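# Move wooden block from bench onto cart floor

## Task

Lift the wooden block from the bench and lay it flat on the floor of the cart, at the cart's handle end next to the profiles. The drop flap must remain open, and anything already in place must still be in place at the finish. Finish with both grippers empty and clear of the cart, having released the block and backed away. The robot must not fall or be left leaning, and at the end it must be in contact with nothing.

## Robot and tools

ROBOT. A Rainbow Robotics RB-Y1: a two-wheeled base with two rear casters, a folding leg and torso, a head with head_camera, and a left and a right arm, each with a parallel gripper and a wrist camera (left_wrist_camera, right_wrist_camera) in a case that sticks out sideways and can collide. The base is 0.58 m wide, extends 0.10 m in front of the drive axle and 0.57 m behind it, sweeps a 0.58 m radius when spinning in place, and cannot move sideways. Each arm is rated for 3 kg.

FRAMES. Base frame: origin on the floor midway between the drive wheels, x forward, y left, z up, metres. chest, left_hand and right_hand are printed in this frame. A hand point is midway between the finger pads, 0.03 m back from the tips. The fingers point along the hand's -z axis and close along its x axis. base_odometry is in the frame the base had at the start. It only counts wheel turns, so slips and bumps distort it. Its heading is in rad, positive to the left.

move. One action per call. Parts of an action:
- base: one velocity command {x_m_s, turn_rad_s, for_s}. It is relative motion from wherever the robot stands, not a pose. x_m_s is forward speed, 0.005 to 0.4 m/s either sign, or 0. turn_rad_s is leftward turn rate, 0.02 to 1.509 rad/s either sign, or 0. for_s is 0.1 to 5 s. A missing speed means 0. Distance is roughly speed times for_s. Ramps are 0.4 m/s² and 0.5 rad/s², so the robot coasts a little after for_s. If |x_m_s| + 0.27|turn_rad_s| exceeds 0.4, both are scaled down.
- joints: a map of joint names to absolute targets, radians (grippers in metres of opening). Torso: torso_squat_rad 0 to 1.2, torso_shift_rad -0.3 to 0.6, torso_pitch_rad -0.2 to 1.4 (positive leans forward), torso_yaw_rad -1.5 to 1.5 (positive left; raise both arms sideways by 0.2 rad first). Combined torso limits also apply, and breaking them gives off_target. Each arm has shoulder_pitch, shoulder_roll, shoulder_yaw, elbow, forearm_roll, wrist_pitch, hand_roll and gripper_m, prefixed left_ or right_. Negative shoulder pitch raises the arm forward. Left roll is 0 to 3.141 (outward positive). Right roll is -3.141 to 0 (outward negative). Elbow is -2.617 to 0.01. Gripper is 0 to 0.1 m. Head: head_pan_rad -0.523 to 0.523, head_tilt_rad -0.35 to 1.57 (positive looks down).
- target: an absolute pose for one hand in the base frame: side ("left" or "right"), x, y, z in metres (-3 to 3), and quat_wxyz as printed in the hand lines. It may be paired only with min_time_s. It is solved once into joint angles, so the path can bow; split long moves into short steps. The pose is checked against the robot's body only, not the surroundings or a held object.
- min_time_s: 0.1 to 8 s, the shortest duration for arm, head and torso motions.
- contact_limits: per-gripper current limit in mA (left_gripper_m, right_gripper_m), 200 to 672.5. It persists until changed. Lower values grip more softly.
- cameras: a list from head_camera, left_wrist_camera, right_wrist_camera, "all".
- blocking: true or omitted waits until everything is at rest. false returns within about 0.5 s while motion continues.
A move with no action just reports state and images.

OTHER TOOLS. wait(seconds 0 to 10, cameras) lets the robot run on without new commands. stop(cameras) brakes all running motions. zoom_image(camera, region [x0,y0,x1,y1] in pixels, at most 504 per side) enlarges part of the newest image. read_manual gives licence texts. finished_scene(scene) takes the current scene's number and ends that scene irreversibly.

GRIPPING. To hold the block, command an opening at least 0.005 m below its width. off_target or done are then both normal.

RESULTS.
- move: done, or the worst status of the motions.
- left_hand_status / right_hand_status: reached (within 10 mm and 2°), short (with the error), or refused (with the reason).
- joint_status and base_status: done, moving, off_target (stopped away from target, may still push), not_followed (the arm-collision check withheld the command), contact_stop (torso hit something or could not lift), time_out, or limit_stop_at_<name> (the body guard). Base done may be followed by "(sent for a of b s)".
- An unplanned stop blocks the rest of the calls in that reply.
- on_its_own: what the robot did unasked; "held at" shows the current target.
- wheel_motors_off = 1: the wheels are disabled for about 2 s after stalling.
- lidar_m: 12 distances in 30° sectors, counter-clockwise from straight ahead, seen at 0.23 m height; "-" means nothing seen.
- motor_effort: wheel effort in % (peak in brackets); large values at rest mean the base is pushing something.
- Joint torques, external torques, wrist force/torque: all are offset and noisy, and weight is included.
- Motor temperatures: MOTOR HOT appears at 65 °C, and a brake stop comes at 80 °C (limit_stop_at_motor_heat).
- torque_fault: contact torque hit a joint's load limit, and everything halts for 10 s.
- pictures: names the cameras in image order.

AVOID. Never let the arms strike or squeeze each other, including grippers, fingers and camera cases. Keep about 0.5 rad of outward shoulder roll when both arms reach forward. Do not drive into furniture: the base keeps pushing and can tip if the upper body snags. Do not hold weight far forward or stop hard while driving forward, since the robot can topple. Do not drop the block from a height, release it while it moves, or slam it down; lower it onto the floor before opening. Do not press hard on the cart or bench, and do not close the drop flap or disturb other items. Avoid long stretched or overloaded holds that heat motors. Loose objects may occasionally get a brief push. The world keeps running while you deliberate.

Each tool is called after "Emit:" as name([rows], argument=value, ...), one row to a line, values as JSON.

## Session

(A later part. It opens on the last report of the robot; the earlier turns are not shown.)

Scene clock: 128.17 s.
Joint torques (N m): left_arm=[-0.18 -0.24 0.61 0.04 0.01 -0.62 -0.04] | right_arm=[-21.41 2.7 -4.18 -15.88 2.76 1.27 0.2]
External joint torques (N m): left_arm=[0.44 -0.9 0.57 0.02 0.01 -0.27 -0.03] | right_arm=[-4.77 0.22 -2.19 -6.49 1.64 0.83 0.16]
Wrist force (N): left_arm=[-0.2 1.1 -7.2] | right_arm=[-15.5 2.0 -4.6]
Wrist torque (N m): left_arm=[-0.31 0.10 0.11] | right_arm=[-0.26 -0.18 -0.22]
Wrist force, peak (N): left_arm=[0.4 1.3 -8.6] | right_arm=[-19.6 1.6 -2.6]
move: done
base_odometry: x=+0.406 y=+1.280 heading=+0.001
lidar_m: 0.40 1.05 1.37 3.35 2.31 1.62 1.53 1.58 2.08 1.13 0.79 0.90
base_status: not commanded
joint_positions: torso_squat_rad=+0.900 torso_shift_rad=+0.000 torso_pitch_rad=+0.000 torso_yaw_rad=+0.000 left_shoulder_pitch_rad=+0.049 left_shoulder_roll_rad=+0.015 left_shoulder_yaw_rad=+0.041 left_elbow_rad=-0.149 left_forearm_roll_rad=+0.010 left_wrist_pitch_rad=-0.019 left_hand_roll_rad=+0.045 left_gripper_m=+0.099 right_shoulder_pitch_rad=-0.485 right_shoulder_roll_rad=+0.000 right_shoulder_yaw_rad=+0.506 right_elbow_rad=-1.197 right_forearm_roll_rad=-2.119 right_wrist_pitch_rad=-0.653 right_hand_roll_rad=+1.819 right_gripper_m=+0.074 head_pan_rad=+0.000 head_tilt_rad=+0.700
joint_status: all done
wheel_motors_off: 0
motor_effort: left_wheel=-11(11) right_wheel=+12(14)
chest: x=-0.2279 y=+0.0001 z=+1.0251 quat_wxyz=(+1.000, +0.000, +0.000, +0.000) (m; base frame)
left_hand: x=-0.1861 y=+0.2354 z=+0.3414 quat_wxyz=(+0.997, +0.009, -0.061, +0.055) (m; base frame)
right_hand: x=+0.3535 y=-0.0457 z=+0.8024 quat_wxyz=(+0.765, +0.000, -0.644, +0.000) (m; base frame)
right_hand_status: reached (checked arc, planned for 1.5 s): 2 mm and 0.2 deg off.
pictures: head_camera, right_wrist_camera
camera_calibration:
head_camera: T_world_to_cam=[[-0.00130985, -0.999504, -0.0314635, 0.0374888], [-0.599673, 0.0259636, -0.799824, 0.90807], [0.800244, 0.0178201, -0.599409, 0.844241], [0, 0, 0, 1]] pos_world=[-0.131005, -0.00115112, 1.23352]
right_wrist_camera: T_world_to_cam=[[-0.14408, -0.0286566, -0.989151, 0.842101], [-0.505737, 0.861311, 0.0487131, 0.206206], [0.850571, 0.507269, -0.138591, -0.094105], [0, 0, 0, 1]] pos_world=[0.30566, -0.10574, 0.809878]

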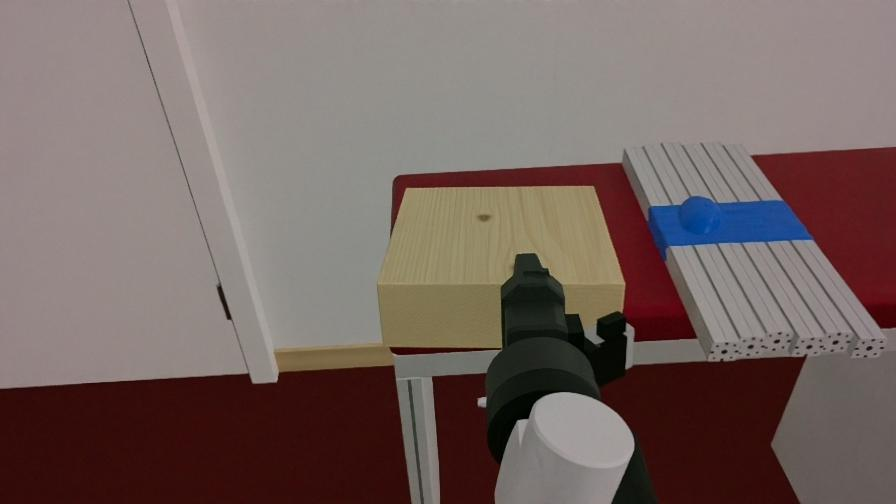

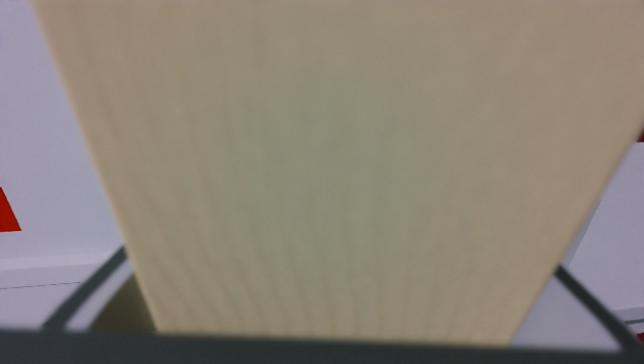

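Emit:
move(target={"side": "right", "x": 0.370, "y": -0.046, "z": 0.842, "quat_wxyz": [0.8192, 0, -0.5736, 0]}, min_time_s=1.5)

Emit:
move(target={"side": "right", "x": 0.40, "y": -0.046, "z": 0.883, "quat_wxyz": [0.8660, 0, -0.5, 0]}, min_time_s=1.5, cameras=["head_camera", "right_wrist_camera"])

Scene clock: 131.50 s.
Joint torques (N m): left_arm=[-0.61 -0.2 0.89 0.15 -0.11 -0.64 0.02] | right_arm=[-24.94 1.65 -4.24 -14.67 2.23 2.47 0.64]
External joint torques (N m): left_arm=[0.01 -0.86 0.85 0.13 -0.12 -0.29 0.02] | right_arm=[-6.67 0.51 -1.6 -5.38 1.24 1.36 0.59]
Wrist force (N): left_arm=[0.7 1.0 -7.1] | right_arm=[-15.6 1.7 -7.1]
Wrist torque (N m): left_arm=[-0.29 0.23 0.12] | right_arm=[-0.21 -0.08 -0.45]
Wrist force, peak (N): left_arm=[0.3 0.9 -8.6] | right_arm=[-23.9 1.7 -3.8]
move: done
base_odometry: x=+0.406 y=+1.280 heading=+0.001
lidar_m: 0.41 1.06 1.36 3.36 2.31 1.63 1.53 1.60 2.10 1.12 0.78 0.89
base_status: not commanded
joint_positions: torso_squat_rad=+0.900 torso_shift_rad=+0.000 torso_pitch_rad=+0.000 torso_yaw_rad=+0.000 left_shoulder_pitch_rad=+0.049 left_shoulder_roll_rad=+0.015 left_shoulder_yaw_rad=+0.041 left_elbow_rad=-0.149 left_forearm_roll_rad=+0.010 left_wrist_pitch_rad=-0.019 left_hand_roll_rad=+0.045 left_gripper_m=+0.099 right_shoulder_pitch_rad=-0.611 right_shoulder_roll_rad=-0.024 right_shoulder_yaw_rad=+0.438 right_elbow_rad=-1.324 right_forearm_roll_rad=-2.618 right_wrist_pitch_rad=-0.866 right_hand_roll_rad=+2.266 right_gripper_m=+0.074 head_pan_rad=+0.000 head_tilt_rad=+0.700
joint_status: all done
wheel_motors_off: 0
motor_effort: left_wheel=-11(12) right_wheel=+13(14)
chest: x=-0.2279 y=+0.0001 z=+1.0251 quat_wxyz=(+1.000, +0.000, +0.000, +0.000) (m; base frame)
left_hand: x=-0.1861 y=+0.2354 z=+0.3414 quat_wxyz=(+0.997, +0.009, -0.061, +0.055) (m; base frame)
right_hand: x=+0.3694 y=-0.0461 z=+0.8406 quat_wxyz=(+0.819, +0.000, -0.573, +0.000) (m; base frame)
right_hand_status: reached (checked arc, planned for 1.5 s): 2 mm and 0.1 deg off.
pictures: none

Scene clock: 133.33 s.
Joint torques (N m): left_arm=[-0.39 -0.33 0.72 -0.04 0.03 -0.57 -0.03] | right_arm=[-36.25 -2.71 -5.62 -18.89 2.94 5.57 -0.13]
External joint torques (N m): left_arm=[0.22 -0.99 0.67 -0.07 0.03 -0.22 -0.03] | right_arm=[-15.22 -1.15 -2.88 -9.93 2.16 4.31 -0.18]
Wrist force (N): left_arm=[0.0 1.5 -7.3] | right_arm=[-20.2 1.6 -10.7]
Wrist torque (N m): left_arm=[-0.34 0.12 0.12] | right_arm=[-0.32 1.42 0.28]
Wrist force, peak (N): left_arm=[0.7 1.5 -8.4] | right_arm=[-21.1 0.7 -10.9]
move: done
base_odometry: x=+0.406 y=+1.280 heading=+0.001
lidar_m: 0.41 1.05 1.37 3.35 2.32 1.64 1.53 1.59 2.08 1.12 0.78 0.88
base_status: not commanded
joint_positions: torso_squat_rad=+0.900 torso_shift_rad=+0.000 torso_pitch_rad=+0.001 torso_yaw_rad=+0.000 left_shoulder_pitch_rad=+0.049 left_shoulder_roll_rad=+0.015 left_shoulder_yaw_rad=+0.041 left_elbow_rad=-0.149 left_forearm_roll_rad=+0.010 left_wrist_pitch_rad=-0.019 left_hand_roll_rad=+0.045 left_gripper_m=+0.099 right_shoulder_pitch_rad=-0.861 right_shoulder_roll_rad=-0.024 right_shoulder_yaw_rad=+0.304 right_elbow_rad=-1.199 right_forearm_roll_rad=-2.911 right_wrist_pitch_rad=-1.058 right_hand_roll_rad=+2.485 right_gripper_m=+0.074 head_pan_rad=+0.000 head_tilt_rad=+0.700
joint_status: all done
wheel_motors_off: 0
motor_effort: left_wheel=-11(12) right_wheel=+13(14)
chest: x=-0.2277 y=+0.0001 z=+1.0251 quat_wxyz=(+1.000, +0.000, +0.000, +0.000) (m; base frame)
left_hand: x=-0.1862 y=+0.2354 z=+0.3414 quat_wxyz=(+0.997, +0.009, -0.061, +0.055) (m; base frame)
right_hand: x=+0.3991 y=-0.0468 z=+0.8795 quat_wxyz=(+0.868, -0.001, -0.497, +0.000) (m; base frame)
right_hand_status: reached (checked arc, planned for 1.5 s): 4 mm and 0.4 deg off.
pictures: head_camera, right_wrist_camera
camera_calibration:
head_camera: T_world_to_cam=[[-0.00132066, -0.999504, -0.0314609, 0.0373815], [-0.59996, 0.0259616, -0.799608, 0.90787], [0.800029, 0.0178193, -0.599697, 0.844271], [0, 0, 0, 1]] pos_world=[-0.130705, -0.00125112, 1.23342]
right_wrist_camera: T_world_to_cam=[[-0.482591, -0.0291142, -0.875362, 0.959894], [-0.455223, 0.862182, 0.222291, 0.0536086], [0.74825, 0.505761, -0.429335, 0.174934], [0, 0, 0, 1]] pos_world=[0.356746, -0.106748, 0.903443]

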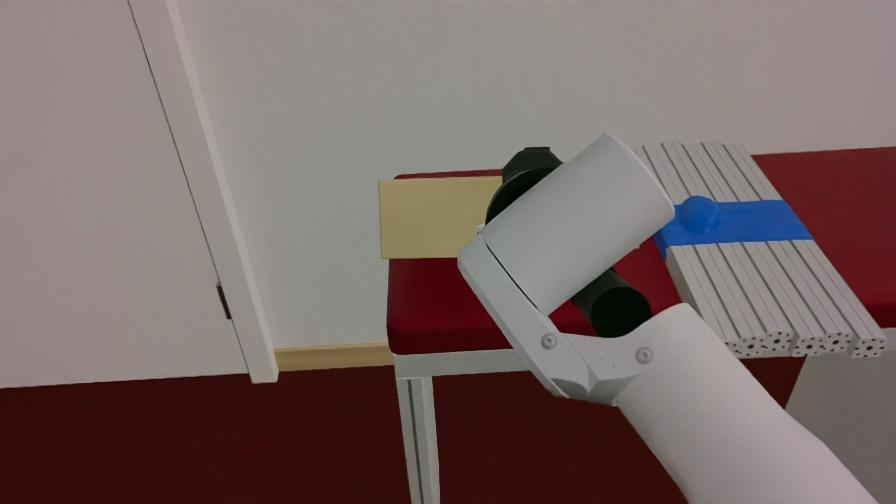

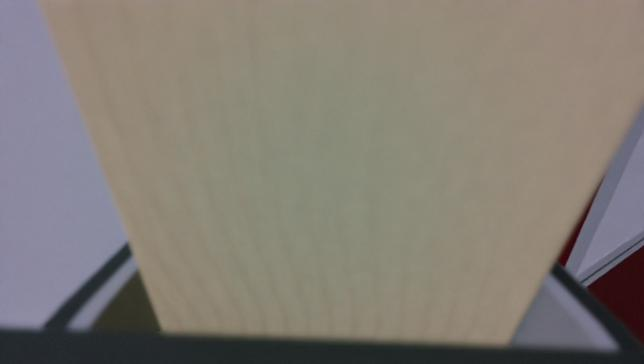

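Emit:
move(target={"side": "right", "x": 0.41, "y": -0.046, "z": 0.928, "quat_wxyz": [0.9397, 0, -0.3420, 0]}, min_time_s=1.5)

Emit:
move(target={"side": "right", "x": 0.40, "y": -0.046, "z": 0.975, "quat_wxyz": [0.9763, 0, -0.2164, 0]}, min_time_s=1.5, cameras=["head_camera", "right_wrist_camera"])

Scene clock: 137.53 s.
Joint torques (N m): left_arm=[-0.59 -0.22 0.73 0.16 -0.14 -0.5 -0.1] | right_arm=[-38.48 -9.23 -3.82 -17.67 1.41 4.85 -0.04]
External joint torques (N m): left_arm=[0.01 -0.88 0.69 0.13 -0.14 -0.14 -0.1] | right_arm=[-14.49 -2.75 -2.49 -8.83 1.04 3.79 -0.07]
Wrist force (N): left_arm=[-0.3 0.6 -8.2] | right_arm=[-14.7 1.1 -16.6]
Wrist torque (N m): left_arm=[-0.23 0.10 0.11] | right_arm=[-0.45 0.97 0.18]
Wrist force, peak (N): left_arm=[-0.1 1.2 -9.0] | right_arm=[-21.2 1.7 -10.4]
move: done
base_odometry: x=+0.406 y=+1.280 heading=+0.001
lidar_m: 0.40 1.04 1.37 3.34 2.31 1.63 1.54 1.59 2.09 1.12 0.78 0.89
base_status: not commanded
joint_positions: torso_squat_rad=+0.900 torso_shift_rad=+0.000 torso_pitch_rad=+0.001 torso_yaw_rad=+0.000 left_shoulder_pitch_rad=+0.049 left_shoulder_roll_rad=+0.015 left_shoulder_yaw_rad=+0.041 left_elbow_rad=-0.149 left_forearm_roll_rad=+0.010 left_wrist_pitch_rad=-0.019 left_hand_roll_rad=+0.045 left_gripper_m=+0.099 right_shoulder_pitch_rad=-1.313 right_shoulder_roll_rad=-0.016 right_shoulder_yaw_rad=+0.029 right_elbow_rad=-0.734 right_forearm_roll_rad=-3.141 right_wrist_pitch_rad=-1.299 right_hand_roll_rad=+2.705 right_gripper_m=+0.074 head_pan_rad=+0.000 head_tilt_rad=+0.700
joint_status: all done
wheel_motors_off: 0
motor_effort: left_wheel=-10(12) right_wheel=+11(14)
chest: x=-0.2277 y=+0.0001 z=+1.0251 quat_wxyz=(+1.000, +0.000, +0.000, +0.000) (m; base frame)
left_hand: x=-0.1862 y=+0.2354 z=+0.3414 quat_wxyz=(+0.997, +0.009, -0.061, +0.055) (m; base frame)
right_hand: x=+0.4088 y=-0.0466 z=+0.9249 quat_wxyz=(+0.940, +0.000, -0.340, -0.001) (m; base frame)
right_hand_status: reached (checked arc, planned for 1.5 s): 3 mm and 0.2 deg off.
pictures: none

Scene clock: 139.37 s.
Joint torques (N m): left_arm=[-0.67 -0.5 0.86 0.04 -0.1 -0.6 -0.03] | right_arm=[-38.3 -14.82 -1.62 -17.67 0.92 4.03 -0.17]
External joint torques (N m): left_arm=[-0.06 -1.17 0.81 0.02 -0.1 -0.25 -0.03] | right_arm=[-13.93 -5.16 -1.5 -8.7 0.68 3.14 -0.2]
Wrist force (N): left_arm=[0.3 0.6 -7.6] | right_arm=[-12.2 1.7 -18.6]
Wrist torque (N m): left_arm=[-0.20 0.18 0.09] | right_arm=[-0.56 0.85 0.15]
Wrist force, peak (N): left_arm=[-0.3 1.2 -8.4] | right_arm=[-14.4 0.8 -19.8]
move: short
base_odometry: x=+0.406 y=+1.280 heading=+0.001
lidar_m: 0.41 1.05 1.37 3.35 2.31 1.62 1.54 1.59 2.09 1.11 0.78 0.89
base_status: not commanded
joint_positions: torso_squat_rad=+0.900 torso_shift_rad=+0.000 torso_pitch_rad=+0.001 torso_yaw_rad=+0.000 left_shoulder_pitch_rad=+0.049 left_shoulder_roll_rad=+0.015 left_shoulder_yaw_rad=+0.041 left_elbow_rad=-0.149 left_forearm_roll_rad=+0.010 left_wrist_pitch_rad=-0.019 left_hand_roll_rad=+0.045 left_gripper_m=+0.099 right_shoulder_pitch_rad=-1.670 right_shoulder_roll_rad=-0.054 right_shoulder_yaw_rad=-0.160 right_elbow_rad=-0.265 right_forearm_roll_rad=-3.141 right_wrist_pitch_rad=-1.291 right_hand_roll_rad=+2.705 right_gripper_m=+0.074 head_pan_rad=+0.000 head_tilt_rad=+0.700
joint_status: all done
wheel_motors_off: 0
motor_effort: left_wheel=-11(12) right_wheel=+12(14)
chest: x=-0.2277 y=+0.0001 z=+1.0251 quat_wxyz=(+1.000, +0.000, +0.000, +0.000) (m; base frame)
left_hand: x=-0.1862 y=+0.2354 z=+0.3414 quat_wxyz=(+0.997, +0.009, -0.061, +0.055) (m; base frame)
right_hand: x=+0.3985 y=-0.0462 z=+0.9718 quat_wxyz=(+0.959, +0.005, -0.280, -0.033) (m; base frame)
right_hand_status: short (checked arc, as near as the solve gets, planned for 1.5 s): 4 mm and 8.4 deg off. The place is met; only the turn is off.
pictures: head_camera, right_wrist_camera
camera_calibration:
head_camera: T_world_to_cam=[[-0.00132247, -0.999504, -0.0314584, 0.0373782], [-0.600073, 0.0259582, -0.799524, 0.907752], [0.799945, 0.01782, -0.599809, 0.844398], [0, 0, 0, 1]] pos_world=[-0.130705, -0.00125113, 1.23342]
right_wrist_camera: T_world_to_cam=[[-0.828206, 0.0363777, -0.559243, 0.873924], [-0.252863, 0.866285, 0.430826, -0.250721], [0.500136, 0.498224, -0.708263, 0.58421], [0, 0, 0, 1]] pos_world=[0.368207, -0.105663, 1.01053]

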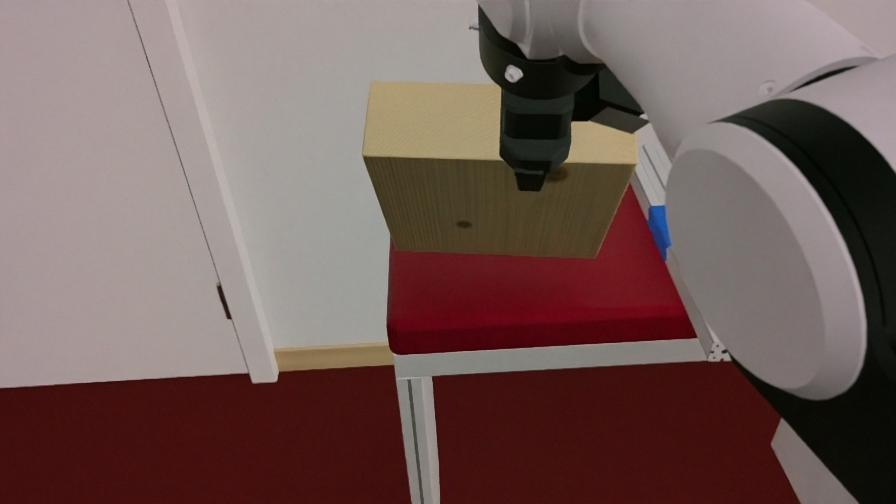

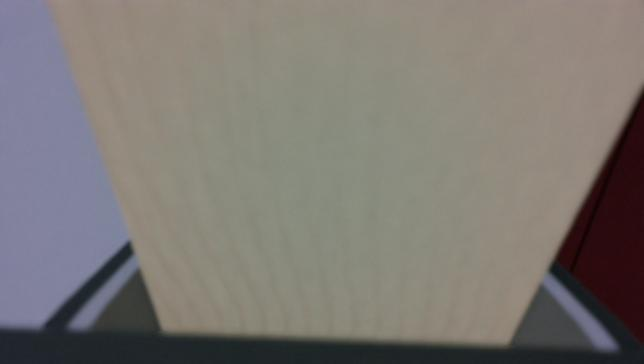

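Emit:
move(target={"side": "right", "x": 0.41, "y": -0.046, "z": 0.928, "quat_wxyz": [0.9397, 0, -0.3420, 0]}, min_time_s=2)

Emit:
move(target={"side": "right", "x": 0.40, "y": -0.046, "z": 0.885, "quat_wxyz": [0.8660, 0, -0.5, 0]}, min_time_s=2)

Emit:
move(target={"side": "right", "x": 0.375, "y": -0.046, "z": 0.843, "quat_wxyz": [0.8192, 0, -0.5736, 0]}, min_time_s=1.5)

Emit:
move(target={"side": "right", "x": 0.36, "y": -0.046, "z": 0.806, "quat_wxyz": [0.7660, 0, -0.6428, 0]}, min_time_s=1.5, cameras=["head_camera", "right_wrist_camera"])

Scene clock: 161.73 s.
Joint torques (N m): left_arm=[-0.32 -0.51 0.53 0.08 -0.06 -0.62 -0.07] | right_arm=[-36.21 -8.19 -0.3 -18.82 1.21 4.73 -0.11]
External joint torques (N m): left_arm=[0.28 -1.17 0.49 0.06 -0.07 -0.27 -0.06] | right_arm=[-12.19 -1.63 1 -9.97 0.84 3.68 -0.14]
Wrist force (N): left_arm=[0.1 1.7 -7.3] | right_arm=[-14.3 1.2 -17.0]
Wrist torque (N m): left_arm=[-0.33 0.12 0.07] | right_arm=[-0.44 0.98 0.17]
Wrist force, peak (N): left_arm=[0.0 2.0 -8.5] | right_arm=[-15.2 1.3 -17.9]
move: done
base_odometry: x=+0.406 y=+1.280 heading=+0.001
lidar_m: 0.40 1.05 1.35 3.36 2.31 1.62 1.53 1.59 2.08 1.13 0.77 0.89
base_status: not commanded
joint_positions: torso_squat_rad=+0.900 torso_shift_rad=+0.000 torso_pitch_rad=+0.001 torso_yaw_rad=+0.000 left_shoulder_pitch_rad=+0.049 left_shoulder_roll_rad=+0.015 left_shoulder_yaw_rad=+0.041 left_elbow_rad=-0.149 left_forearm_roll_rad=+0.010 left_wrist_pitch_rad=-0.019 left_hand_roll_rad=+0.045 left_gripper_m=+0.099 right_shoulder_pitch_rad=-1.321 right_shoulder_roll_rad=-0.016 right_shoulder_yaw_rad=+0.026 right_elbow_rad=-0.722 right_forearm_roll_rad=-3.141 right_wrist_pitch_rad=-1.297 right_hand_roll_rad=+2.705 right_gripper_m=+0.074 head_pan_rad=+0.000 head_tilt_rad=+0.700
joint_status: all done
wheel_motors_off: 0
motor_effort: left_wheel=-11(12) right_wheel=+12(14)
chest: x=-0.2277 y=+0.0001 z=+1.0251 quat_wxyz=(+1.000, +0.000, +0.000, +0.000) (m; base frame)
left_hand: x=-0.1862 y=+0.2354 z=+0.3414 quat_wxyz=(+0.997, +0.009, -0.061, +0.055) (m; base frame)
right_hand: x=+0.4092 y=-0.0465 z=+0.9252 quat_wxyz=(+0.941, -0.001, -0.339, -0.001) (m; base frame)
right_hand_status: reached (checked arc, planned for 2.0 s): 3 mm and 0.4 deg off.
pictures: none

Scene clock: 164.07 s.
Joint torques (N m): left_arm=[-0.29 -0.31 0.77 0.02 -0.07 -0.66 -0.07] | right_arm=[-32.47 -3.25 -3.22 -19.61 3.34 5.45 -0.49]
External joint torques (N m): left_arm=[0.32 -0.97 0.73 0 -0.08 -0.31 -0.07] | right_arm=[-11.38 -1.55 -0.29 -10.74 2.55 4.2 -0.53]
Wrist force (N): left_arm=[0.5 1.3 -8.0] | right_arm=[-19.9 1.7 -10.6]
Wrist torque (N m): left_arm=[-0.36 0.17 0.06] | right_arm=[-0.33 1.39 0.52]
Wrist force, peak (N): left_arm=[0.5 1.1 -8.5] | right_arm=[-20.5 2.0 -11.2]
move: done
base_odometry: x=+0.406 y=+1.280 heading=+0.001
lidar_m: 0.40 1.05 1.36 3.35 2.31 1.63 1.54 1.59 2.09 1.13 0.78 0.89
base_status: not commanded
joint_positions: torso_squat_rad=+0.900 torso_shift_rad=+0.000 torso_pitch_rad=+0.001 torso_yaw_rad=+0.000 left_shoulder_pitch_rad=+0.049 left_shoulder_roll_rad=+0.015 left_shoulder_yaw_rad=+0.041 left_elbow_rad=-0.149 left_forearm_roll_rad=+0.010 left_wrist_pitch_rad=-0.019 left_hand_roll_rad=+0.045 left_gripper_m=+0.099 right_shoulder_pitch_rad=-0.868 right_shoulder_roll_rad=-0.036 right_shoulder_yaw_rad=+0.318 right_elbow_rad=-1.203 right_forearm_roll_rad=-2.924 right_wrist_pitch_rad=-1.067 right_hand_roll_rad=+2.475 right_gripper_m=+0.074 head_pan_rad=+0.000 head_tilt_rad=+0.700
joint_status: all done
wheel_motors_off: 0
motor_effort: left_wheel=-11(12) right_wheel=+12(14)
chest: x=-0.2277 y=+0.0001 z=+1.0251 quat_wxyz=(+1.000, +0.000, +0.000, +0.000) (m; base frame)
left_hand: x=-0.1862 y=+0.2354 z=+0.3414 quat_wxyz=(+0.997, +0.009, -0.061, +0.055) (m; base frame)
right_hand: x=+0.3992 y=-0.0467 z=+0.8822 quat_wxyz=(+0.868, -0.001, -0.497, +0.000) (m; base frame)
right_hand_status: reached (checked arc, planned for 2.0 s): 3 mm and 0.4 deg off.
pictures: none

Scene clock: 165.90 s.
Joint torques (N m): left_arm=[-0.13 0.06 0.52 0.06 -0.1 -0.53 -0.01] | right_arm=[-24.59 4.66 -1 -15.85 1.83 3.37 0.07]
External joint torques (N m): left_arm=[0.48 -0.61 0.48 0.04 -0.1 -0.18 0] | right_arm=[-6.02 3.79 1.69 -6.59 0.85 2.26 0.02]
Wrist force (N): left_arm=[0.3 1.7 -7.6] | right_arm=[-15.0 -0.1 -5.0]
Wrist torque (N m): left_arm=[-0.34 0.16 0.09] | right_arm=[-0.69 0.14 -0.05]
Wrist force, peak (N): left_arm=[0.4 2.2 -8.6] | right_arm=[-20.9 1.2 -10.7]
move: done
base_odometry: x=+0.406 y=+1.280 heading=+0.001
lidar_m: 0.41 1.05 1.35 3.35 2.32 1.62 1.53 1.60 2.08 1.13 0.78 0.89
base_status: not commanded
joint_positions: torso_squat_rad=+0.900 torso_shift_rad=+0.000 torso_pitch_rad=+0.000 torso_yaw_rad=+0.000 left_shoulder_pitch_rad=+0.049 left_shoulder_roll_rad=+0.015 left_shoulder_yaw_rad=+0.041 left_elbow_rad=-0.149 left_forearm_roll_rad=+0.010 left_wrist_pitch_rad=-0.019 left_hand_roll_rad=+0.045 left_gripper_m=+0.099 right_shoulder_pitch_rad=-0.632 right_shoulder_roll_rad=-0.026 right_shoulder_yaw_rad=+0.431 right_elbow_rad=-1.299 right_forearm_roll_rad=-2.629 right_wrist_pitch_rad=-0.859 right_hand_roll_rad=+2.267 right_gripper_m=+0.074 head_pan_rad=+0.000 head_tilt_rad=+0.700
joint_status: all done
wheel_motors_off: 0
motor_effort: left_wheel=-11(12) right_wheel=+11(15)
chest: x=-0.2279 y=+0.0001 z=+1.0251 quat_wxyz=(+1.000, +0.000, +0.000, +0.000) (m; base frame)
left_hand: x=-0.1861 y=+0.2354 z=+0.3414 quat_wxyz=(+0.997, +0.009, -0.061, +0.055) (m; base frame)
right_hand: x=+0.3747 y=-0.0471 z=+0.8418 quat_wxyz=(+0.820, -0.001, -0.572, +0.000) (m; base frame)
right_hand_status: reached (checked arc, planned for 1.5 s): 2 mm and 0.2 deg off.
pictures: none

Scene clock: 167.73 s.
Joint torques (N m): left_arm=[-0.44 -0.22 0.63 0.05 -0.07 -0.62 -0.08] | right_arm=[-19.95 6.69 0.85 -11.89 1.21 2.09 0.32]
External joint torques (N m): left_arm=[0.18 -0.88 0.59 0.03 -0.07 -0.27 -0.07] | right_arm=[-2.96 4.47 2.87 -2.48 0.12 1.58 0.27]
Wrist force (N): left_arm=[-0.3 1.2 -7.5] | right_arm=[-9.1 -2.7 -1.7]
Wrist torque (N m): left_arm=[-0.31 0.08 0.12] | right_arm=[-0.97 -1.52 -0.58]
Wrist force, peak (N): left_arm=[-0.2 0.9 -8.6] | right_arm=[-23.4 1.8 -3.0]
move: done
base_odometry: x=+0.406 y=+1.280 heading=+0.001
lidar_m: 0.41 1.04 1.36 3.33 2.31 1.62 1.52 1.58 2.08 1.12 0.78 0.89
base_status: not commanded
joint_positions: torso_squat_rad=+0.900 torso_shift_rad=+0.000 torso_pitch_rad=+0.000 torso_yaw_rad=+0.000 left_shoulder_pitch_rad=+0.049 left_shoulder_roll_rad=+0.015 left_shoulder_yaw_rad=+0.041 left_elbow_rad=-0.149 left_forearm_roll_rad=+0.010 left_wrist_pitch_rad=-0.019 left_hand_roll_rad=+0.045 left_gripper_m=+0.099 right_shoulder_pitch_rad=-0.506 right_shoulder_roll_rad=-0.001 right_shoulder_yaw_rad=+0.487 right_elbow_rad=-1.189 right_forearm_roll_rad=-2.162 right_wrist_pitch_rad=-0.643 right_hand_roll_rad=+1.861 right_gripper_m=+0.074 head_pan_rad=+0.000 head_tilt_rad=+0.700
joint_status: all done
wheel_motors_off: 0
motor_effort: left_wheel=-12(12) right_wheel=+12(14)
chest: x=-0.2278 y=+0.0001 z=+1.0251 quat_wxyz=(+1.000, +0.000, +0.000, +0.000) (m; base frame)
left_hand: x=-0.1861 y=+0.2354 z=+0.3414 quat_wxyz=(+0.997, +0.009, -0.061, +0.055) (m; base frame)
right_hand: x=+0.3600 y=-0.0469 z=+0.8059 quat_wxyz=(+0.768, +0.001, -0.640, +0.002) (m; base frame)
right_hand_status: reached (checked arc, planned for 1.5 s): 1 mm and 0.5 deg off.
pictures: head_camera, right_wrist_camera
camera_calibration:
head_camera: T_world_to_cam=[[-0.00137349, -0.999502, -0.0315389, 0.0374739], [-0.599737, 0.0260607, -0.799773, 0.908061], [0.800196, 0.0178166, -0.599474, 0.844236], [0, 0, 0, 1]] pos_world=[-0.130905, -0.00125082, 1.23352]
right_wrist_camera: T_world_to_cam=[[-0.154321, -0.0308542, -0.987539, 0.848722], [-0.509736, 0.858707, 0.0528265, 0.208297], [0.846377, 0.511536, -0.148244, -0.0890519], [0, 0, 0, 1]] pos_world=[0.312524, -0.107126, 0.813941]

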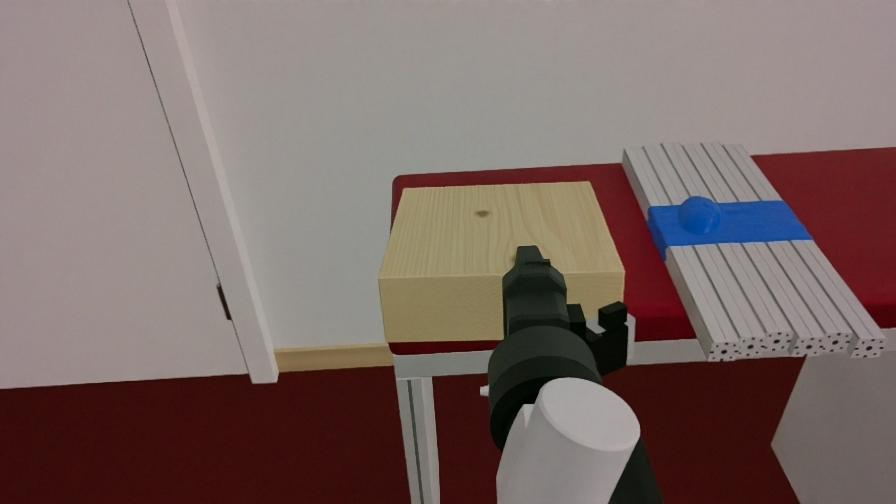

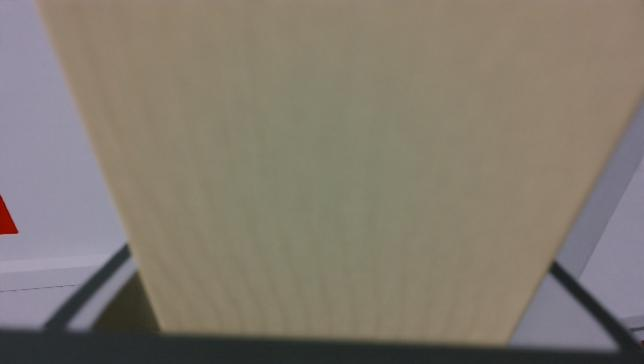

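Emit:
move(target={"side": "right", "x": 0.352, "y": -0.046, "z": 0.768, "quat_wxyz": [0.7071, 0, -0.7071, 0]}, min_time_s=1.5)

Emit:
move(joints={"right_gripper_m": 0.1}, cameras=["head_camera", "right_wrist_camera"])

Scene clock: 170.63 s.
Joint torques (N m): left_arm=[-0.6 -0.34 0.8 -0.02 -0.01 -0.64 -0.07] | right_arm=[-16.49 3.55 1.87 -7.17 1.87 1.51 1.27]
External joint torques (N m): left_arm=[0.04 -1.01 0.76 -0.03 -0.02 -0.29 -0.07] | right_arm=[0.71 2.04 4.05 0.58 0.63 2.46 1.22]
Wrist force (N): left_arm=[-0.2 0.7 -7.2] | right_arm=[-5.6 -2.8 -1.9]
Wrist torque (N m): left_arm=[-0.23 0.11 0.10] | right_arm=[-1.28 -1.16 -1.38]
Wrist force, peak (N): left_arm=[0.6 1.4 -8.4] | right_arm=[11.0 4.4 13.4]
move: done
base_odometry: x=+0.406 y=+1.280 heading=+0.001
lidar_m: 0.40 1.05 1.36 3.36 2.31 1.62 1.53 1.59 2.09 1.13 0.78 0.89
base_status: not commanded
joint_positions: torso_squat_rad=+0.900 torso_shift_rad=+0.000 torso_pitch_rad=+0.000 torso_yaw_rad=+0.000 left_shoulder_pitch_rad=+0.049 left_shoulder_roll_rad=+0.015 left_shoulder_yaw_rad=+0.041 left_elbow_rad=-0.149 left_forearm_roll_rad=+0.010 left_wrist_pitch_rad=-0.019 left_hand_roll_rad=+0.045 left_gripper_m=+0.099 right_shoulder_pitch_rad=-0.591 right_shoulder_roll_rad=+0.000 right_shoulder_yaw_rad=+0.690 right_elbow_rad=-0.789 right_forearm_roll_rad=-1.580 right_wrist_pitch_rad=-0.741 right_hand_roll_rad=+1.049 right_gripper_m=+0.074 head_pan_rad=+0.000 head_tilt_rad=+0.700
joint_status: all done
wheel_motors_off: 0
motor_effort: left_wheel=-12(13) right_wheel=+14(14)
chest: x=-0.2281 y=+0.0001 z=+1.0250 quat_wxyz=(+1.000, +0.000, +0.000, +0.000) (m; base frame)
left_hand: x=-0.1860 y=+0.2354 z=+0.3414 quat_wxyz=(+0.997, +0.009, -0.062, +0.055) (m; base frame)
right_hand: x=+0.3522 y=-0.0469 z=+0.7690 quat_wxyz=(+0.707, +0.000, -0.707, +0.000) (m; base frame)
right_hand_status: reached (checked arc, planned for 1.5 s): 1 mm and 0.0 deg off.
pictures: none

Scene clock: 171.40 s.
Joint torques (N m): left_arm=[-0.44 -0.3 0.72 0.03 -0.05 -0.66 -0.08] | right_arm=[-18.15 3.15 -0.75 -8.23 1.45 -0.79 0.35]
External joint torques (N m): left_arm=[0.19 -0.96 0.68 0.01 -0.05 -0.3 -0.08] | right_arm=[-0.96 1.63 1.43 -0.49 0.21 0.15 0.3]
Wrist force (N): left_arm=[0.1 1.4 -7.2] | right_arm=[-7.1 0.6 1.2]
Wrist torque (N m): left_arm=[-0.31 0.14 0.12] | right_arm=[-0.13 -0.40 -0.05]
Wrist force, peak (N): left_arm=[0.2 0.6 -8.3] | right_arm=[-11.2 1.5 1.8]
move: done
base_odometry: x=+0.406 y=+1.280 heading=+0.001
lidar_m: 0.41 1.05 1.37 3.34 2.31 1.62 1.54 1.58 2.09 1.12 0.78 0.89
base_status: not commanded
joint_positions: torso_squat_rad=+0.900 torso_shift_rad=+0.000 torso_pitch_rad=+0.000 torso_yaw_rad=+0.000 left_shoulder_pitch_rad=+0.049 left_shoulder_roll_rad=+0.015 left_shoulder_yaw_rad=+0.041 left_elbow_rad=-0.149 left_forearm_roll_rad=+0.010 left_wrist_pitch_rad=-0.019 left_hand_roll_rad=+0.045 left_gripper_m=+0.099 right_shoulder_pitch_rad=-0.591 right_shoulder_roll_rad=+0.000 right_shoulder_yaw_rad=+0.690 right_elbow_rad=-0.789 right_forearm_roll_rad=-1.580 right_wrist_pitch_rad=-0.741 right_hand_roll_rad=+1.049 right_gripper_m=+0.099 head_pan_rad=+0.000 head_tilt_rad=+0.700
joint_status: all done
wheel_motors_off: 0
motor_effort: left_wheel=-11(12) right_wheel=+12(14)
chest: x=-0.2281 y=+0.0001 z=+1.0250 quat_wxyz=(+1.000, +0.000, +0.000, +0.000) (m; base frame)
left_hand: x=-0.1860 y=+0.2354 z=+0.3414 quat_wxyz=(+0.997, +0.009, -0.062, +0.055) (m; base frame)
right_hand: x=+0.3520 y=-0.0467 z=+0.7685 quat_wxyz=(+0.707, +0.000, -0.707, +0.000) (m; base frame)
pictures: head_camera, right_wrist_camera
camera_calibration:
head_camera: T_world_to_cam=[[-0.00135609, -0.999502, -0.0315398, 0.0374768], [-0.599386, 0.0260588, -0.800036, 0.908251], [0.800459, 0.0178196, -0.599122, 0.844076], [0, 0, 0, 1]] pos_world=[-0.131205, -0.00125083, 1.23352]
right_wrist_camera: T_world_to_cam=[[0.0254404, -0.0294977, -0.999241, 0.756404], [-0.507374, 0.860873, -0.0383306, 0.275259], [0.86135, 0.507964, 0.00693466, -0.212637], [0, 0, 0, 1]] pos_world=[0.303571, -0.106639, 0.767855]

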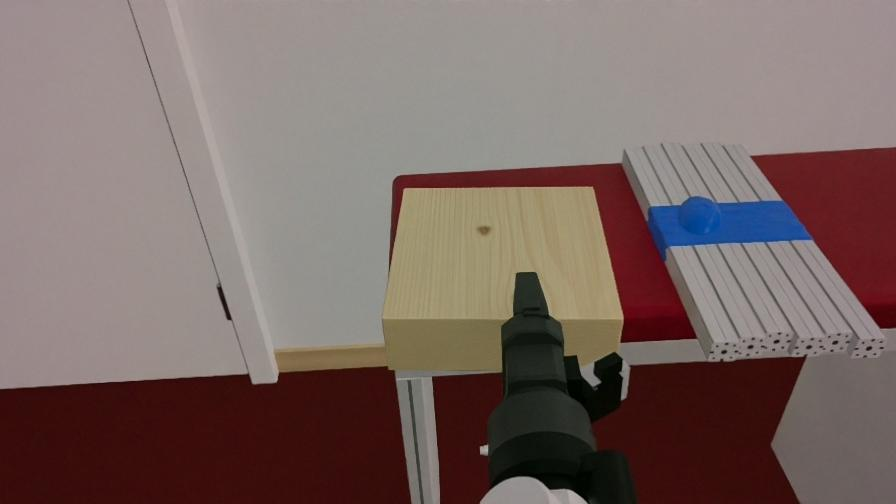

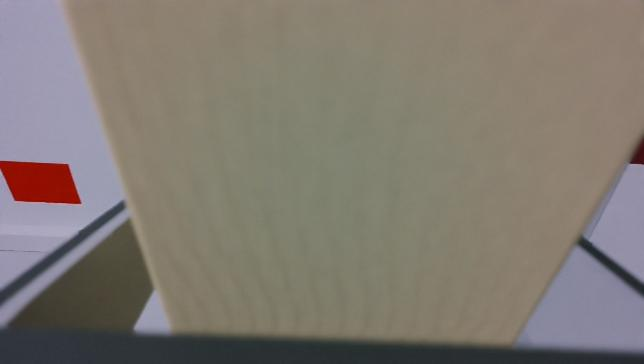

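Emit:
move(base={"x_m_s": -0.2, "for_s": 2.0})

Emit:
move(joints={"right_shoulder_pitch_rad": -0.2, "right_shoulder_roll_rad": -0.1, "right_shoulder_yaw_rad": 0.0, "right_elbow_rad": -1.0, "right_forearm_roll_rad": 0.0, "right_wrist_pitch_rad": -0.3, "right_hand_roll_rad": 0.0})

Emit:
move(target={"side": "right", "x": 0.345, "y": -0.22, "z": 0.77, "quat_wxyz": [0.7071, 0, -0.7071, 0]})

Scene clock: 180.63 s.
Joint torques (N m): left_arm=[-1.59 -0.37 0.98 0.01 -0.13 -0.61 -0.05] | right_arm=[-17.89 2.73 -1.11 -8.49 1.41 -0.9 0.45]
External joint torques (N m): left_arm=[-0.97 -1.04 0.94 -0.01 -0.13 -0.26 -0.04] | right_arm=[-0.7 1.2 1.07 -0.75 0.17 0.04 0.4]
Wrist force (N): left_arm=[0.3 1.1 -7.5] | right_arm=[-7.4 0.6 1.0]
Wrist torque (N m): left_arm=[-0.31 0.19 0.09] | right_arm=[-0.14 -0.43 -0.06]
Wrist force, peak (N): left_arm=[0.2 1.1 -8.7] | right_arm=[-7.6 1.2 1.8]
move: done
base_odometry: x=+0.006 y=+1.280 heading=-0.001
lidar_m: 0.80 1.43 1.90 4.35 1.72 1.20 1.12 1.18 1.55 3.67 1.28 1.06
base_status: done (sent for 2 of 2 s)
joint_positions: torso_squat_rad=+0.900 torso_shift_rad=+0.000 torso_pitch_rad=+0.000 torso_yaw_rad=+0.000 left_shoulder_pitch_rad=+0.049 left_shoulder_roll_rad=+0.015 left_shoulder_yaw_rad=+0.041 left_elbow_rad=-0.149 left_forearm_roll_rad=+0.010 left_wrist_pitch_rad=-0.019 left_hand_roll_rad=+0.045 left_gripper_m=+0.099 right_shoulder_pitch_rad=-0.591 right_shoulder_roll_rad=+0.000 right_shoulder_yaw_rad=+0.690 right_elbow_rad=-0.789 right_forearm_roll_rad=-1.580 right_wrist_pitch_rad=-0.741 right_hand_roll_rad=+1.049 right_gripper_m=+0.099 head_pan_rad=+0.000 head_tilt_rad=+0.700
joint_status: not commanded
wheel_motors_off: 0
motor_effort: left_wheel=-17(31) right_wheel=+16(44)
chest: x=-0.2280 y=+0.0001 z=+1.0251 quat_wxyz=(+1.000, +0.000, +0.000, +0.000) (m; base frame)
left_hand: x=-0.1862 y=+0.2354 z=+0.3414 quat_wxyz=(+0.997, +0.009, -0.062, +0.055) (m; base frame)
right_hand: x=+0.3520 y=-0.0466 z=+0.7685 quat_wxyz=(+0.707, +0.000, -0.707, +0.001) (m; base frame)
pictures: none

Scene clock: 182.27 s.
Joint torques (N m): left_arm=[-1.08 -0.2 1.08 -0.03 -0.07 -0.54 -0.03] | right_arm=[-14.01 -2.45 -1.54 -10.71 -0.22 -2.32 0.39]
External joint torques (N m): left_arm=[-0.45 -0.87 1.04 -0.04 -0.07 -0.19 -0.02] | right_arm=[-0.83 0.51 -0.61 -1.72 -0.38 -0.43 0.34]
Wrist force (N): left_arm=[0.7 1.9 -8.0] | right_arm=[-6.8 1.7 0.8]
Wrist torque (N m): left_arm=[-0.38 0.21 0.11] | right_arm=[-0.22 -0.36 0.04]
Wrist force, peak (N): left_arm=[0.7 1.9 -8.0] | right_arm=[-8.3 0.8 1.5]
move: done
base_odometry: x=+0.006 y=+1.280 heading=-0.001
lidar_m: 0.80 1.43 1.89 4.35 1.72 1.21 1.14 1.18 1.56 3.67 1.27 1.07
base_status: not commanded
joint_positions: torso_squat_rad=+0.900 torso_shift_rad=+0.000 torso_pitch_rad=+0.000 torso_yaw_rad=+0.000 left_shoulder_pitch_rad=+0.049 left_shoulder_roll_rad=+0.015 left_shoulder_yaw_rad=+0.041 left_elbow_rad=-0.149 left_forearm_roll_rad=+0.010 left_wrist_pitch_rad=-0.019 left_hand_roll_rad=+0.045 left_gripper_m=+0.099 right_shoulder_pitch_rad=-0.200 right_shoulder_roll_rad=-0.100 right_shoulder_yaw_rad=+0.000 right_elbow_rad=-1.000 right_forearm_roll_rad=+0.000 right_wrist_pitch_rad=-0.300 right_hand_roll_rad=+0.000 right_gripper_m=+0.099 head_pan_rad=+0.000 head_tilt_rad=+0.700
joint_status: all done
wheel_motors_off: 0
motor_effort: left_wheel=-16(17) right_wheel=+15(18)
chest: x=-0.2280 y=+0.0001 z=+1.0251 quat_wxyz=(+1.000, +0.000, +0.000, +0.000) (m; base frame)
left_hand: x=-0.1862 y=+0.2354 z=+0.3414 quat_wxyz=(+0.997, +0.009, -0.062, +0.055) (m; base frame)
right_hand: x=+0.3114 y=-0.2362 z=+0.6988 quat_wxyz=(+0.734, -0.022, -0.677, +0.054) (m; base frame)
pictures: none

Scene clock: 183.27 s.
Joint torques (N m): left_arm=[-1.03 -0.45 0.92 0.19 -0.09 -0.58 -0.02] | right_arm=[-14.84 -1.48 -2.06 -10.42 -0.05 -2.01 0.25]
External joint torques (N m): left_arm=[-0.4 -1.12 0.88 0.18 -0.09 -0.23 -0.01] | right_arm=[-0.32 0.38 -2.06 -0.66 -0.29 -0.11 0.2]
Wrist force (N): left_arm=[-0.1 1.4 -8.2] | right_arm=[-7.0 1.3 1.3]
Wrist torque (N m): left_arm=[-0.33 0.04 0.10] | right_arm=[-0.20 -0.38 -0.15]
Wrist force, peak (N): left_arm=[0.3 1.2 -9.0] | right_arm=[-8.4 1.6 1.2]
move: done
base_odometry: x=+0.006 y=+1.280 heading=-0.001
lidar_m: 0.79 1.44 1.90 4.35 1.72 1.21 1.13 1.18 1.54 3.68 1.28 1.07
base_status: not commanded
joint_positions: torso_squat_rad=+0.900 torso_shift_rad=+0.000 torso_pitch_rad=+0.000 torso_yaw_rad=+0.000 left_shoulder_pitch_rad=+0.049 left_shoulder_roll_rad=+0.015 left_shoulder_yaw_rad=+0.041 left_elbow_rad=-0.149 left_forearm_roll_rad=+0.010 left_wrist_pitch_rad=-0.019 left_hand_roll_rad=+0.045 left_gripper_m=+0.099 right_shoulder_pitch_rad=-0.250 right_shoulder_roll_rad=-0.019 right_shoulder_yaw_rad=-0.074 right_elbow_rad=-1.161 right_forearm_roll_rad=-0.031 right_wrist_pitch_rad=-0.176 right_hand_roll_rad=+0.020 right_gripper_m=+0.099 head_pan_rad=+0.000 head_tilt_rad=+0.700
joint_status: all done
wheel_motors_off: 0
motor_effort: left_wheel=-16(17) right_wheel=+14(19)
chest: x=-0.2280 y=+0.0001 z=+1.0251 quat_wxyz=(+1.000, +0.000, +0.000, +0.000) (m; base frame)
left_hand: x=-0.1862 y=+0.2354 z=+0.3414 quat_wxyz=(+0.997, +0.009, -0.062, +0.055) (m; base frame)
right_hand: x=+0.3442 y=-0.2201 z=+0.7700 quat_wxyz=(+0.706, +0.001, -0.708, +0.001) (m; base frame)
right_hand_status: reached (checked arc, planned for 0.5 s): 1 mm and 0.2 deg off.
pictures: none

Emit:
move(base={"turn_rad_s": -1.2, "for_s": 1.772}, joints={"torso_squat_rad": 0.2, "right_shoulder_pitch_rad": 0.0, "right_shoulder_roll_rad": -0.1, "right_shoulder_yaw_rad": 0.0, "right_elbow_rad": -0.6, "right_wrist_pitch_rad": 0.0})

Emit:
move(base={"x_m_s": 0.4, "for_s": 3.9})

Emit:
move(base={"turn_rad_s": 1.2, "for_s": 1.77}, joints={"head_pan_rad": 0.0, "head_tilt_rad": 0.9}, cameras=["head_camera"])

Scene clock: 190.57 s.
Joint torques (N m): left_arm=[-1.04 -0.29 0.93 0.03 -0.07 -0.56 0.02] | right_arm=[-7.26 -2.56 0.23 -5.38 -0.12 -1.25 0.16]
External joint torques (N m): left_arm=[-0.41 -0.95 0.89 0.02 -0.07 -0.21 0.02] | right_arm=[-1.44 0.61 0.86 -0.69 -0.25 -0.14 0.13]
Wrist force (N): left_arm=[0.2 1.1 -7.5] | right_arm=[-4.2 1.6 -3.7]
Wrist torque (N m): left_arm=[-0.26 0.16 0.06] | right_arm=[-0.20 -0.21 -0.15]
Wrist force, peak (N): left_arm=[0.3 1.3 -8.5] | right_arm=[-7.7 0.8 1.7]
move: done
base_odometry: x=+0.006 y=+1.280 heading=-1.561
lidar_m: 3.69 1.30 1.07 0.79 1.45 1.92 4.34 1.72 1.21 1.15 1.16 1.54
base_status: done (sent for 1.77 of 1.77 s)
joint_positions: torso_squat_rad=+0.200 torso_shift_rad=+0.000 torso_pitch_rad=+0.000 torso_yaw_rad=+0.000 left_shoulder_pitch_rad=+0.049 left_shoulder_roll_rad=+0.015 left_shoulder_yaw_rad=+0.041 left_elbow_rad=-0.149 left_forearm_roll_rad=+0.010 left_wrist_pitch_rad=-0.019 left_hand_roll_rad=+0.045 left_gripper_m=+0.099 right_shoulder_pitch_rad=+0.000 right_shoulder_roll_rad=-0.100 right_shoulder_yaw_rad=+0.000 right_elbow_rad=-0.600 right_forearm_roll_rad=-0.031 right_wrist_pitch_rad=+0.000 right_hand_roll_rad=+0.020 right_gripper_m=+0.099 head_pan_rad=+0.000 head_tilt_rad=+0.700
joint_status: all done
wheel_motors_off: 0
motor_effort: left_wheel=+19(55) right_wheel=+8(50)
chest: x=-0.2280 y=+0.0001 z=+1.2760 quat_wxyz=(+1.000, +0.000, +0.000, +0.000) (m; base frame)
left_hand: x=-0.1862 y=+0.2354 z=+0.5923 quat_wxyz=(+0.997, +0.009, -0.062, +0.055) (m; base frame)
right_hand: x=+0.0518 y=-0.2895 z=+0.6643 quat_wxyz=(+0.954, -0.046, -0.295, +0.009) (m; base frame)
pictures: none

Scene clock: 195.83 s.
Joint torques (N m): left_arm=[-0.3 -0.2 0.77 0.15 -0.05 -0.61 -0.03] | right_arm=[-5.72 -2.14 0.2 -4.96 -0.17 -1.14 0.09]
External joint torques (N m): left_arm=[0.33 -0.87 0.73 0.14 -0.06 -0.26 -0.03] | right_arm=[0.11 1.03 0.83 -0.27 -0.3 -0.02 0.06]
Wrist force (N): left_arm=[0.3 1.8 -6.6] | right_arm=[-4.4 1.9 -4.3]
Wrist torque (N m): left_arm=[-0.37 0.17 0.08] | right_arm=[-0.20 -0.23 -0.13]
Wrist force, peak (N): left_arm=[0.0 1.8 -8.4] | right_arm=[-5.0 1.9 -4.4]
move: done
base_odometry: x=+0.020 y=-0.280 heading=-1.561
lidar_m: 3.39 1.03 0.72 0.67 0.69 1.22 4.93 1.60 1.12 1.05 1.07 1.40
base_status: done (sent for 3.9 of 3.9 s)
joint_positions: torso_squat_rad=+0.200 torso_shift_rad=+0.000 torso_pitch_rad=+0.000 torso_yaw_rad=+0.000 left_shoulder_pitch_rad=+0.049 left_shoulder_roll_rad=+0.015 left_shoulder_yaw_rad=+0.041 left_elbow_rad=-0.149 left_forearm_roll_rad=+0.010 left_wrist_pitch_rad=-0.019 left_hand_roll_rad=+0.045 left_gripper_m=+0.099 right_shoulder_pitch_rad=+0.000 right_shoulder_roll_rad=-0.100 right_shoulder_yaw_rad=+0.000 right_elbow_rad=-0.600 right_forearm_roll_rad=-0.031 right_wrist_pitch_rad=+0.000 right_hand_roll_rad=+0.020 right_gripper_m=+0.099 head_pan_rad=+0.000 head_tilt_rad=+0.700
joint_status: not commanded
wheel_motors_off: 0
motor_effort: left_wheel=+1(47) right_wheel=+0(48)
chest: x=-0.2280 y=+0.0001 z=+1.2760 quat_wxyz=(+1.000, +0.000, +0.000, +0.000) (m; base frame)
left_hand: x=-0.1860 y=+0.2354 z=+0.5923 quat_wxyz=(+0.997, +0.009, -0.062, +0.055) (m; base frame)
right_hand: x=+0.0521 y=-0.2895 z=+0.6644 quat_wxyz=(+0.954, -0.046, -0.295, +0.009) (m; base frame)
pictures: none

Scene clock: 199.70 s.
Joint torques (N m): left_arm=[-0.64 -0.43 0.88 0.11 -0.09 -0.61 -0.03] | right_arm=[-5.96 -2.46 -0.03 -5.02 -0.2 -1.11 0.19]
External joint torques (N m): left_arm=[-0.01 -1.1 0.84 0.1 -0.1 -0.26 -0.02] | right_arm=[-0.12 0.71 0.6 -0.33 -0.33 0.01 0.17]
Wrist force (N): left_arm=[-0.5 0.7 -7.1] | right_arm=[-4.2 2.0 -3.7]
Wrist torque (N m): left_arm=[-0.20 0.05 0.11] | right_arm=[-0.18 -0.16 -0.12]
Wrist force, peak (N): left_arm=[-0.3 1.3 -8.7] | right_arm=[-4.9 2.0 -4.3]
move: done
base_odometry: x=+0.020 y=-0.280 heading=-0.001
lidar_m: 0.68 0.70 1.22 4.92 1.58 1.11 1.04 1.09 1.41 3.39 1.03 0.72
base_status: done (sent for 1.77 of 1.77 s)
joint_positions: torso_squat_rad=+0.200 torso_shift_rad=+0.000 torso_pitch_rad=+0.000 torso_yaw_rad=+0.000 left_shoulder_pitch_rad=+0.049 left_shoulder_roll_rad=+0.015 left_shoulder_yaw_rad=+0.041 left_elbow_rad=-0.149 left_forearm_roll_rad=+0.010 left_wrist_pitch_rad=-0.019 left_hand_roll_rad=+0.045 left_gripper_m=+0.099 right_shoulder_pitch_rad=+0.000 right_shoulder_roll_rad=-0.100 right_shoulder_yaw_rad=+0.000 right_elbow_rad=-0.600 right_forearm_roll_rad=-0.031 right_wrist_pitch_rad=+0.000 right_hand_roll_rad=+0.020 right_gripper_m=+0.099 head_pan_rad=+0.000 head_tilt_rad=+0.900
joint_status: all done
wheel_motors_off: 0
motor_effort: left_wheel=+6(49) right_wheel=+19(45)
chest: x=-0.2280 y=+0.0001 z=+1.2760 quat_wxyz=(+1.000, +0.000, +0.000, +0.000) (m; base frame)
left_hand: x=-0.1861 y=+0.2354 z=+0.5923 quat_wxyz=(+0.997, +0.009, -0.062, +0.055) (m; base frame)
right_hand: x=+0.0521 y=-0.2895 z=+0.6644 quat_wxyz=(+0.954, -0.046, -0.295, +0.009) (m; base frame)
pictures: head_camera
camera_calibration:
head_camera: T_world_to_cam=[[-0.00760457, -0.999502, -0.0306417, 0.0427783], [-0.74648, 0.0260632, -0.664897, 0.879238], [0.665365, 0.0178171, -0.746306, 1.18381], [0, 0, 0, 1]] pos_world=[-0.131004, -0.00125081, 1.46939]

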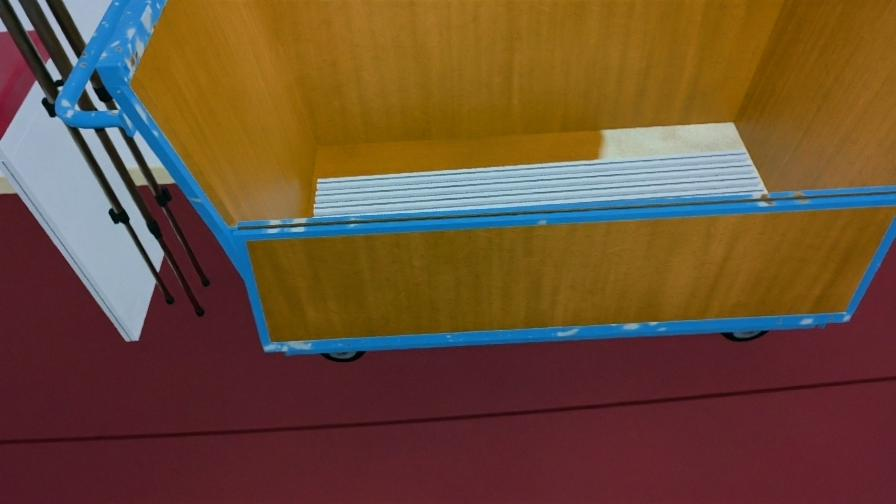

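Emit:
move(base={"x_m_s": 0.3, "for_s": 1.2}, joints={"head_tilt_rad": 0.95, "torso_squat_rad": 0.1, "head_pan_rad": 0.15}, cameras=["head_camera"])

Scene clock: 210.13 s.
Joint torques (N m): left_arm=[-0.48 -0.43 0.84 0.19 -0.16 -0.64 -0.08] | right_arm=[-5.88 -2.32 0.17 -4.87 -0.07 -1.09 0.16]
External joint torques (N m): left_arm=[0.15 -1.09 0.8 0.17 -0.16 -0.29 -0.07] | right_arm=[-0.05 0.84 0.8 -0.18 -0.2 0.03 0.13]
Wrist force (N): left_arm=[-0.2 0.9 -7.8] | right_arm=[-4.0 2.2 -3.6]
Wrist torque (N m): left_arm=[-0.30 0.13 0.08] | right_arm=[-0.25 -0.20 -0.14]
Wrist force, peak (N): left_arm=[-1.1 1.4 -8.6] | right_arm=[-4.5 2.1 -4.2]
move: done
base_odometry: x=+0.380 y=-0.280 heading=+0.000
lidar_m: 0.31 0.33 0.45 3.75 2.13 1.48 1.39 1.44 1.91 4.58 0.50 0.35
base_status: done (sent for 1.2 of 1.2 s)
joint_positions: torso_squat_rad=+0.100 torso_shift_rad=+0.000 torso_pitch_rad=+0.000 torso_yaw_rad=+0.000 left_shoulder_pitch_rad=+0.049 left_shoulder_roll_rad=+0.015 left_shoulder_yaw_rad=+0.041 left_elbow_rad=-0.149 left_forearm_roll_rad=+0.010 left_wrist_pitch_rad=-0.019 left_hand_roll_rad=+0.045 left_gripper_m=+0.099 right_shoulder_pitch_rad=+0.000 right_shoulder_roll_rad=-0.100 right_shoulder_yaw_rad=+0.000 right_elbow_rad=-0.600 right_forearm_roll_rad=-0.031 right_wrist_pitch_rad=+0.000 right_hand_roll_rad=+0.020 right_gripper_m=+0.099 head_pan_rad=+0.150 head_tilt_rad=+0.950
joint_status: all done
wheel_motors_off: 0
motor_effort: left_wheel=+12(47) right_wheel=-12(48)
chest: x=-0.2279 y=+0.0001 z=+1.2864 quat_wxyz=(+1.000, +0.000, +0.000, +0.000) (m; base frame)
left_hand: x=-0.1861 y=+0.2354 z=+0.6028 quat_wxyz=(+0.997, +0.009, -0.062, +0.055) (m; base frame)
right_hand: x=+0.0521 y=-0.2895 z=+0.6749 quat_wxyz=(+0.954, -0.046, -0.295, +0.009) (m; base frame)
pictures: head_camera
camera_calibration:
head_camera: T_world_to_cam=[[0.140339, -0.989643, -0.0302048, 0.0728834], [-0.774015, -0.0906351, -0.626647, 0.823734], [0.617419, 0.111322, -0.778718, 1.22984], [0, 0, 0, 1]] pos_world=[-0.131973, 0.0098798, 1.47609]

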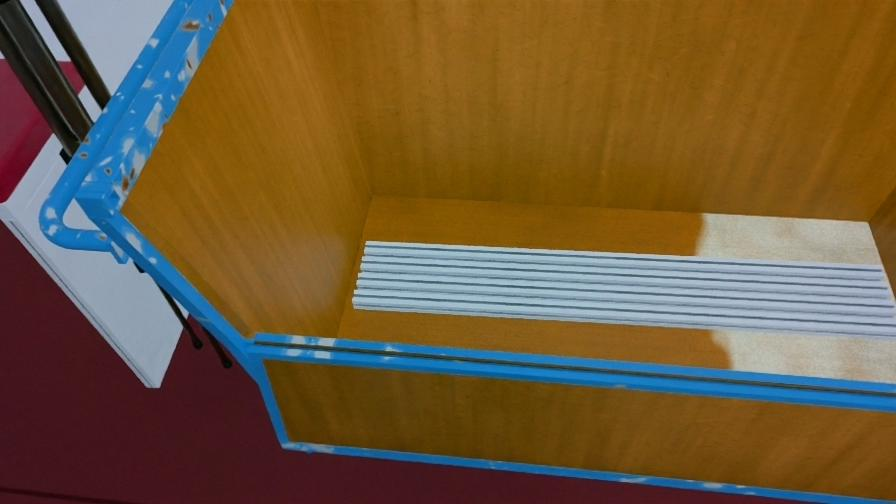

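Emit:
zoom_image(camera="head_camera", region=[230, 180, 480, 380])

Scaled by 2.016 from the camera's 896x504 image, which has a finer 1280x720 frame.

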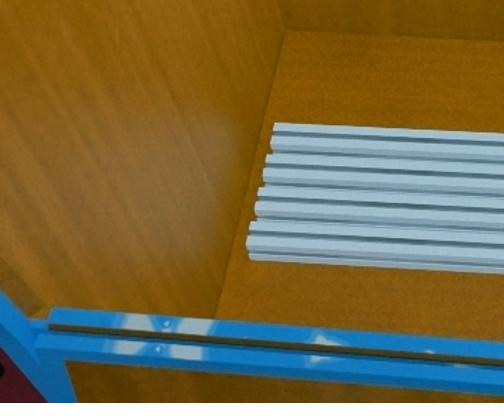

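Emit:
move(joints={"head_tilt_rad": 0.85, "torso_squat_rad": 0.3, "torso_pitch_rad": 0.6, "head_pan_rad": 0.3}, cameras=["head_camera"])

Scene clock: 247.73 s.
Joint torques (N m): left_arm=[13.1 -0.21 0.84 6.48 -0.09 0.65 0] | right_arm=[10.6 -1.78 0.33 1.48 -0.23 -0.05 0.17]
External joint torques (N m): left_arm=[-1.95 -1.02 0.66 0.37 -0.09 -0.16 -0.02] | right_arm=[0.53 0.84 1.09 0.26 -0.22 0 0.17]
Wrist force (N): left_arm=[4.0 0.4 -7.3] | right_arm=[-0.4 1.6 -5.0]
Wrist torque (N m): left_arm=[-0.21 0.33 0.09] | right_arm=[-0.12 0.05 -0.10]
Wrist force, peak (N): left_arm=[3.8 0.7 -7.8] | right_arm=[-4.4 2.1 -4.3]
move: done
base_odometry: x=+0.380 y=-0.280 heading=+0.000
lidar_m: 0.32 0.33 0.45 3.75 2.12 1.49 1.40 1.45 1.92 4.57 0.49 0.34
base_status: not commanded
joint_positions: torso_squat_rad=+0.300 torso_shift_rad=+0.000 torso_pitch_rad=+0.600 torso_yaw_rad=+0.000 left_shoulder_pitch_rad=+0.049 left_shoulder_roll_rad=+0.015 left_shoulder_yaw_rad=+0.041 left_elbow_rad=-0.149 left_forearm_roll_rad=+0.010 left_wrist_pitch_rad=-0.019 left_hand_roll_rad=+0.045 left_gripper_m=+0.099 right_shoulder_pitch_rad=+0.000 right_shoulder_roll_rad=-0.100 right_shoulder_yaw_rad=+0.000 right_elbow_rad=-0.600 right_forearm_roll_rad=-0.031 right_wrist_pitch_rad=+0.000 right_hand_roll_rad=+0.020 right_gripper_m=+0.099 head_pan_rad=+0.300 head_tilt_rad=+0.850
joint_status: all done
wheel_motors_off: 0
motor_effort: left_wheel=+12(13) right_wheel=-13(14)
chest: x=-0.0532 y=+0.0001 z=+1.2046 quat_wxyz=(+0.955, +0.000, +0.296, +0.000) (m; base frame)
left_hand: x=-0.4048 y=+0.2354 z=+0.6168 quat_wxyz=(+0.970, +0.024, +0.236, +0.050) (m; base frame)
right_hand: x=-0.1674 y=-0.2895 z=+0.5417 quat_wxyz=(+0.999, -0.041, +0.000, +0.022) (m; base frame)
pictures: head_camera
camera_calibration:
head_camera: T_world_to_cam=[[0.221512, -0.956642, -0.189126, 0.238563], [-0.964031, -0.185612, -0.190246, 0.384993], [0.146893, 0.224465, -0.963347, 1.24128], [0, 0, 0, 1]] pos_world=[0.135965, 0.0210543, 1.31414]

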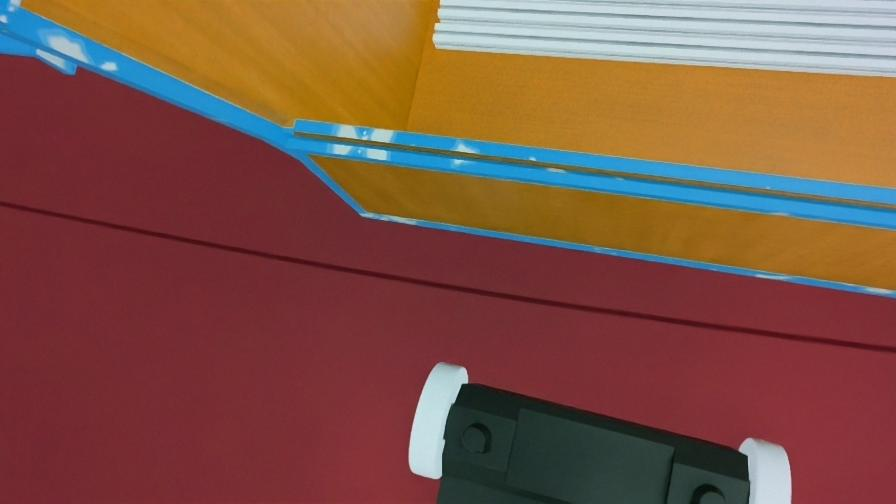

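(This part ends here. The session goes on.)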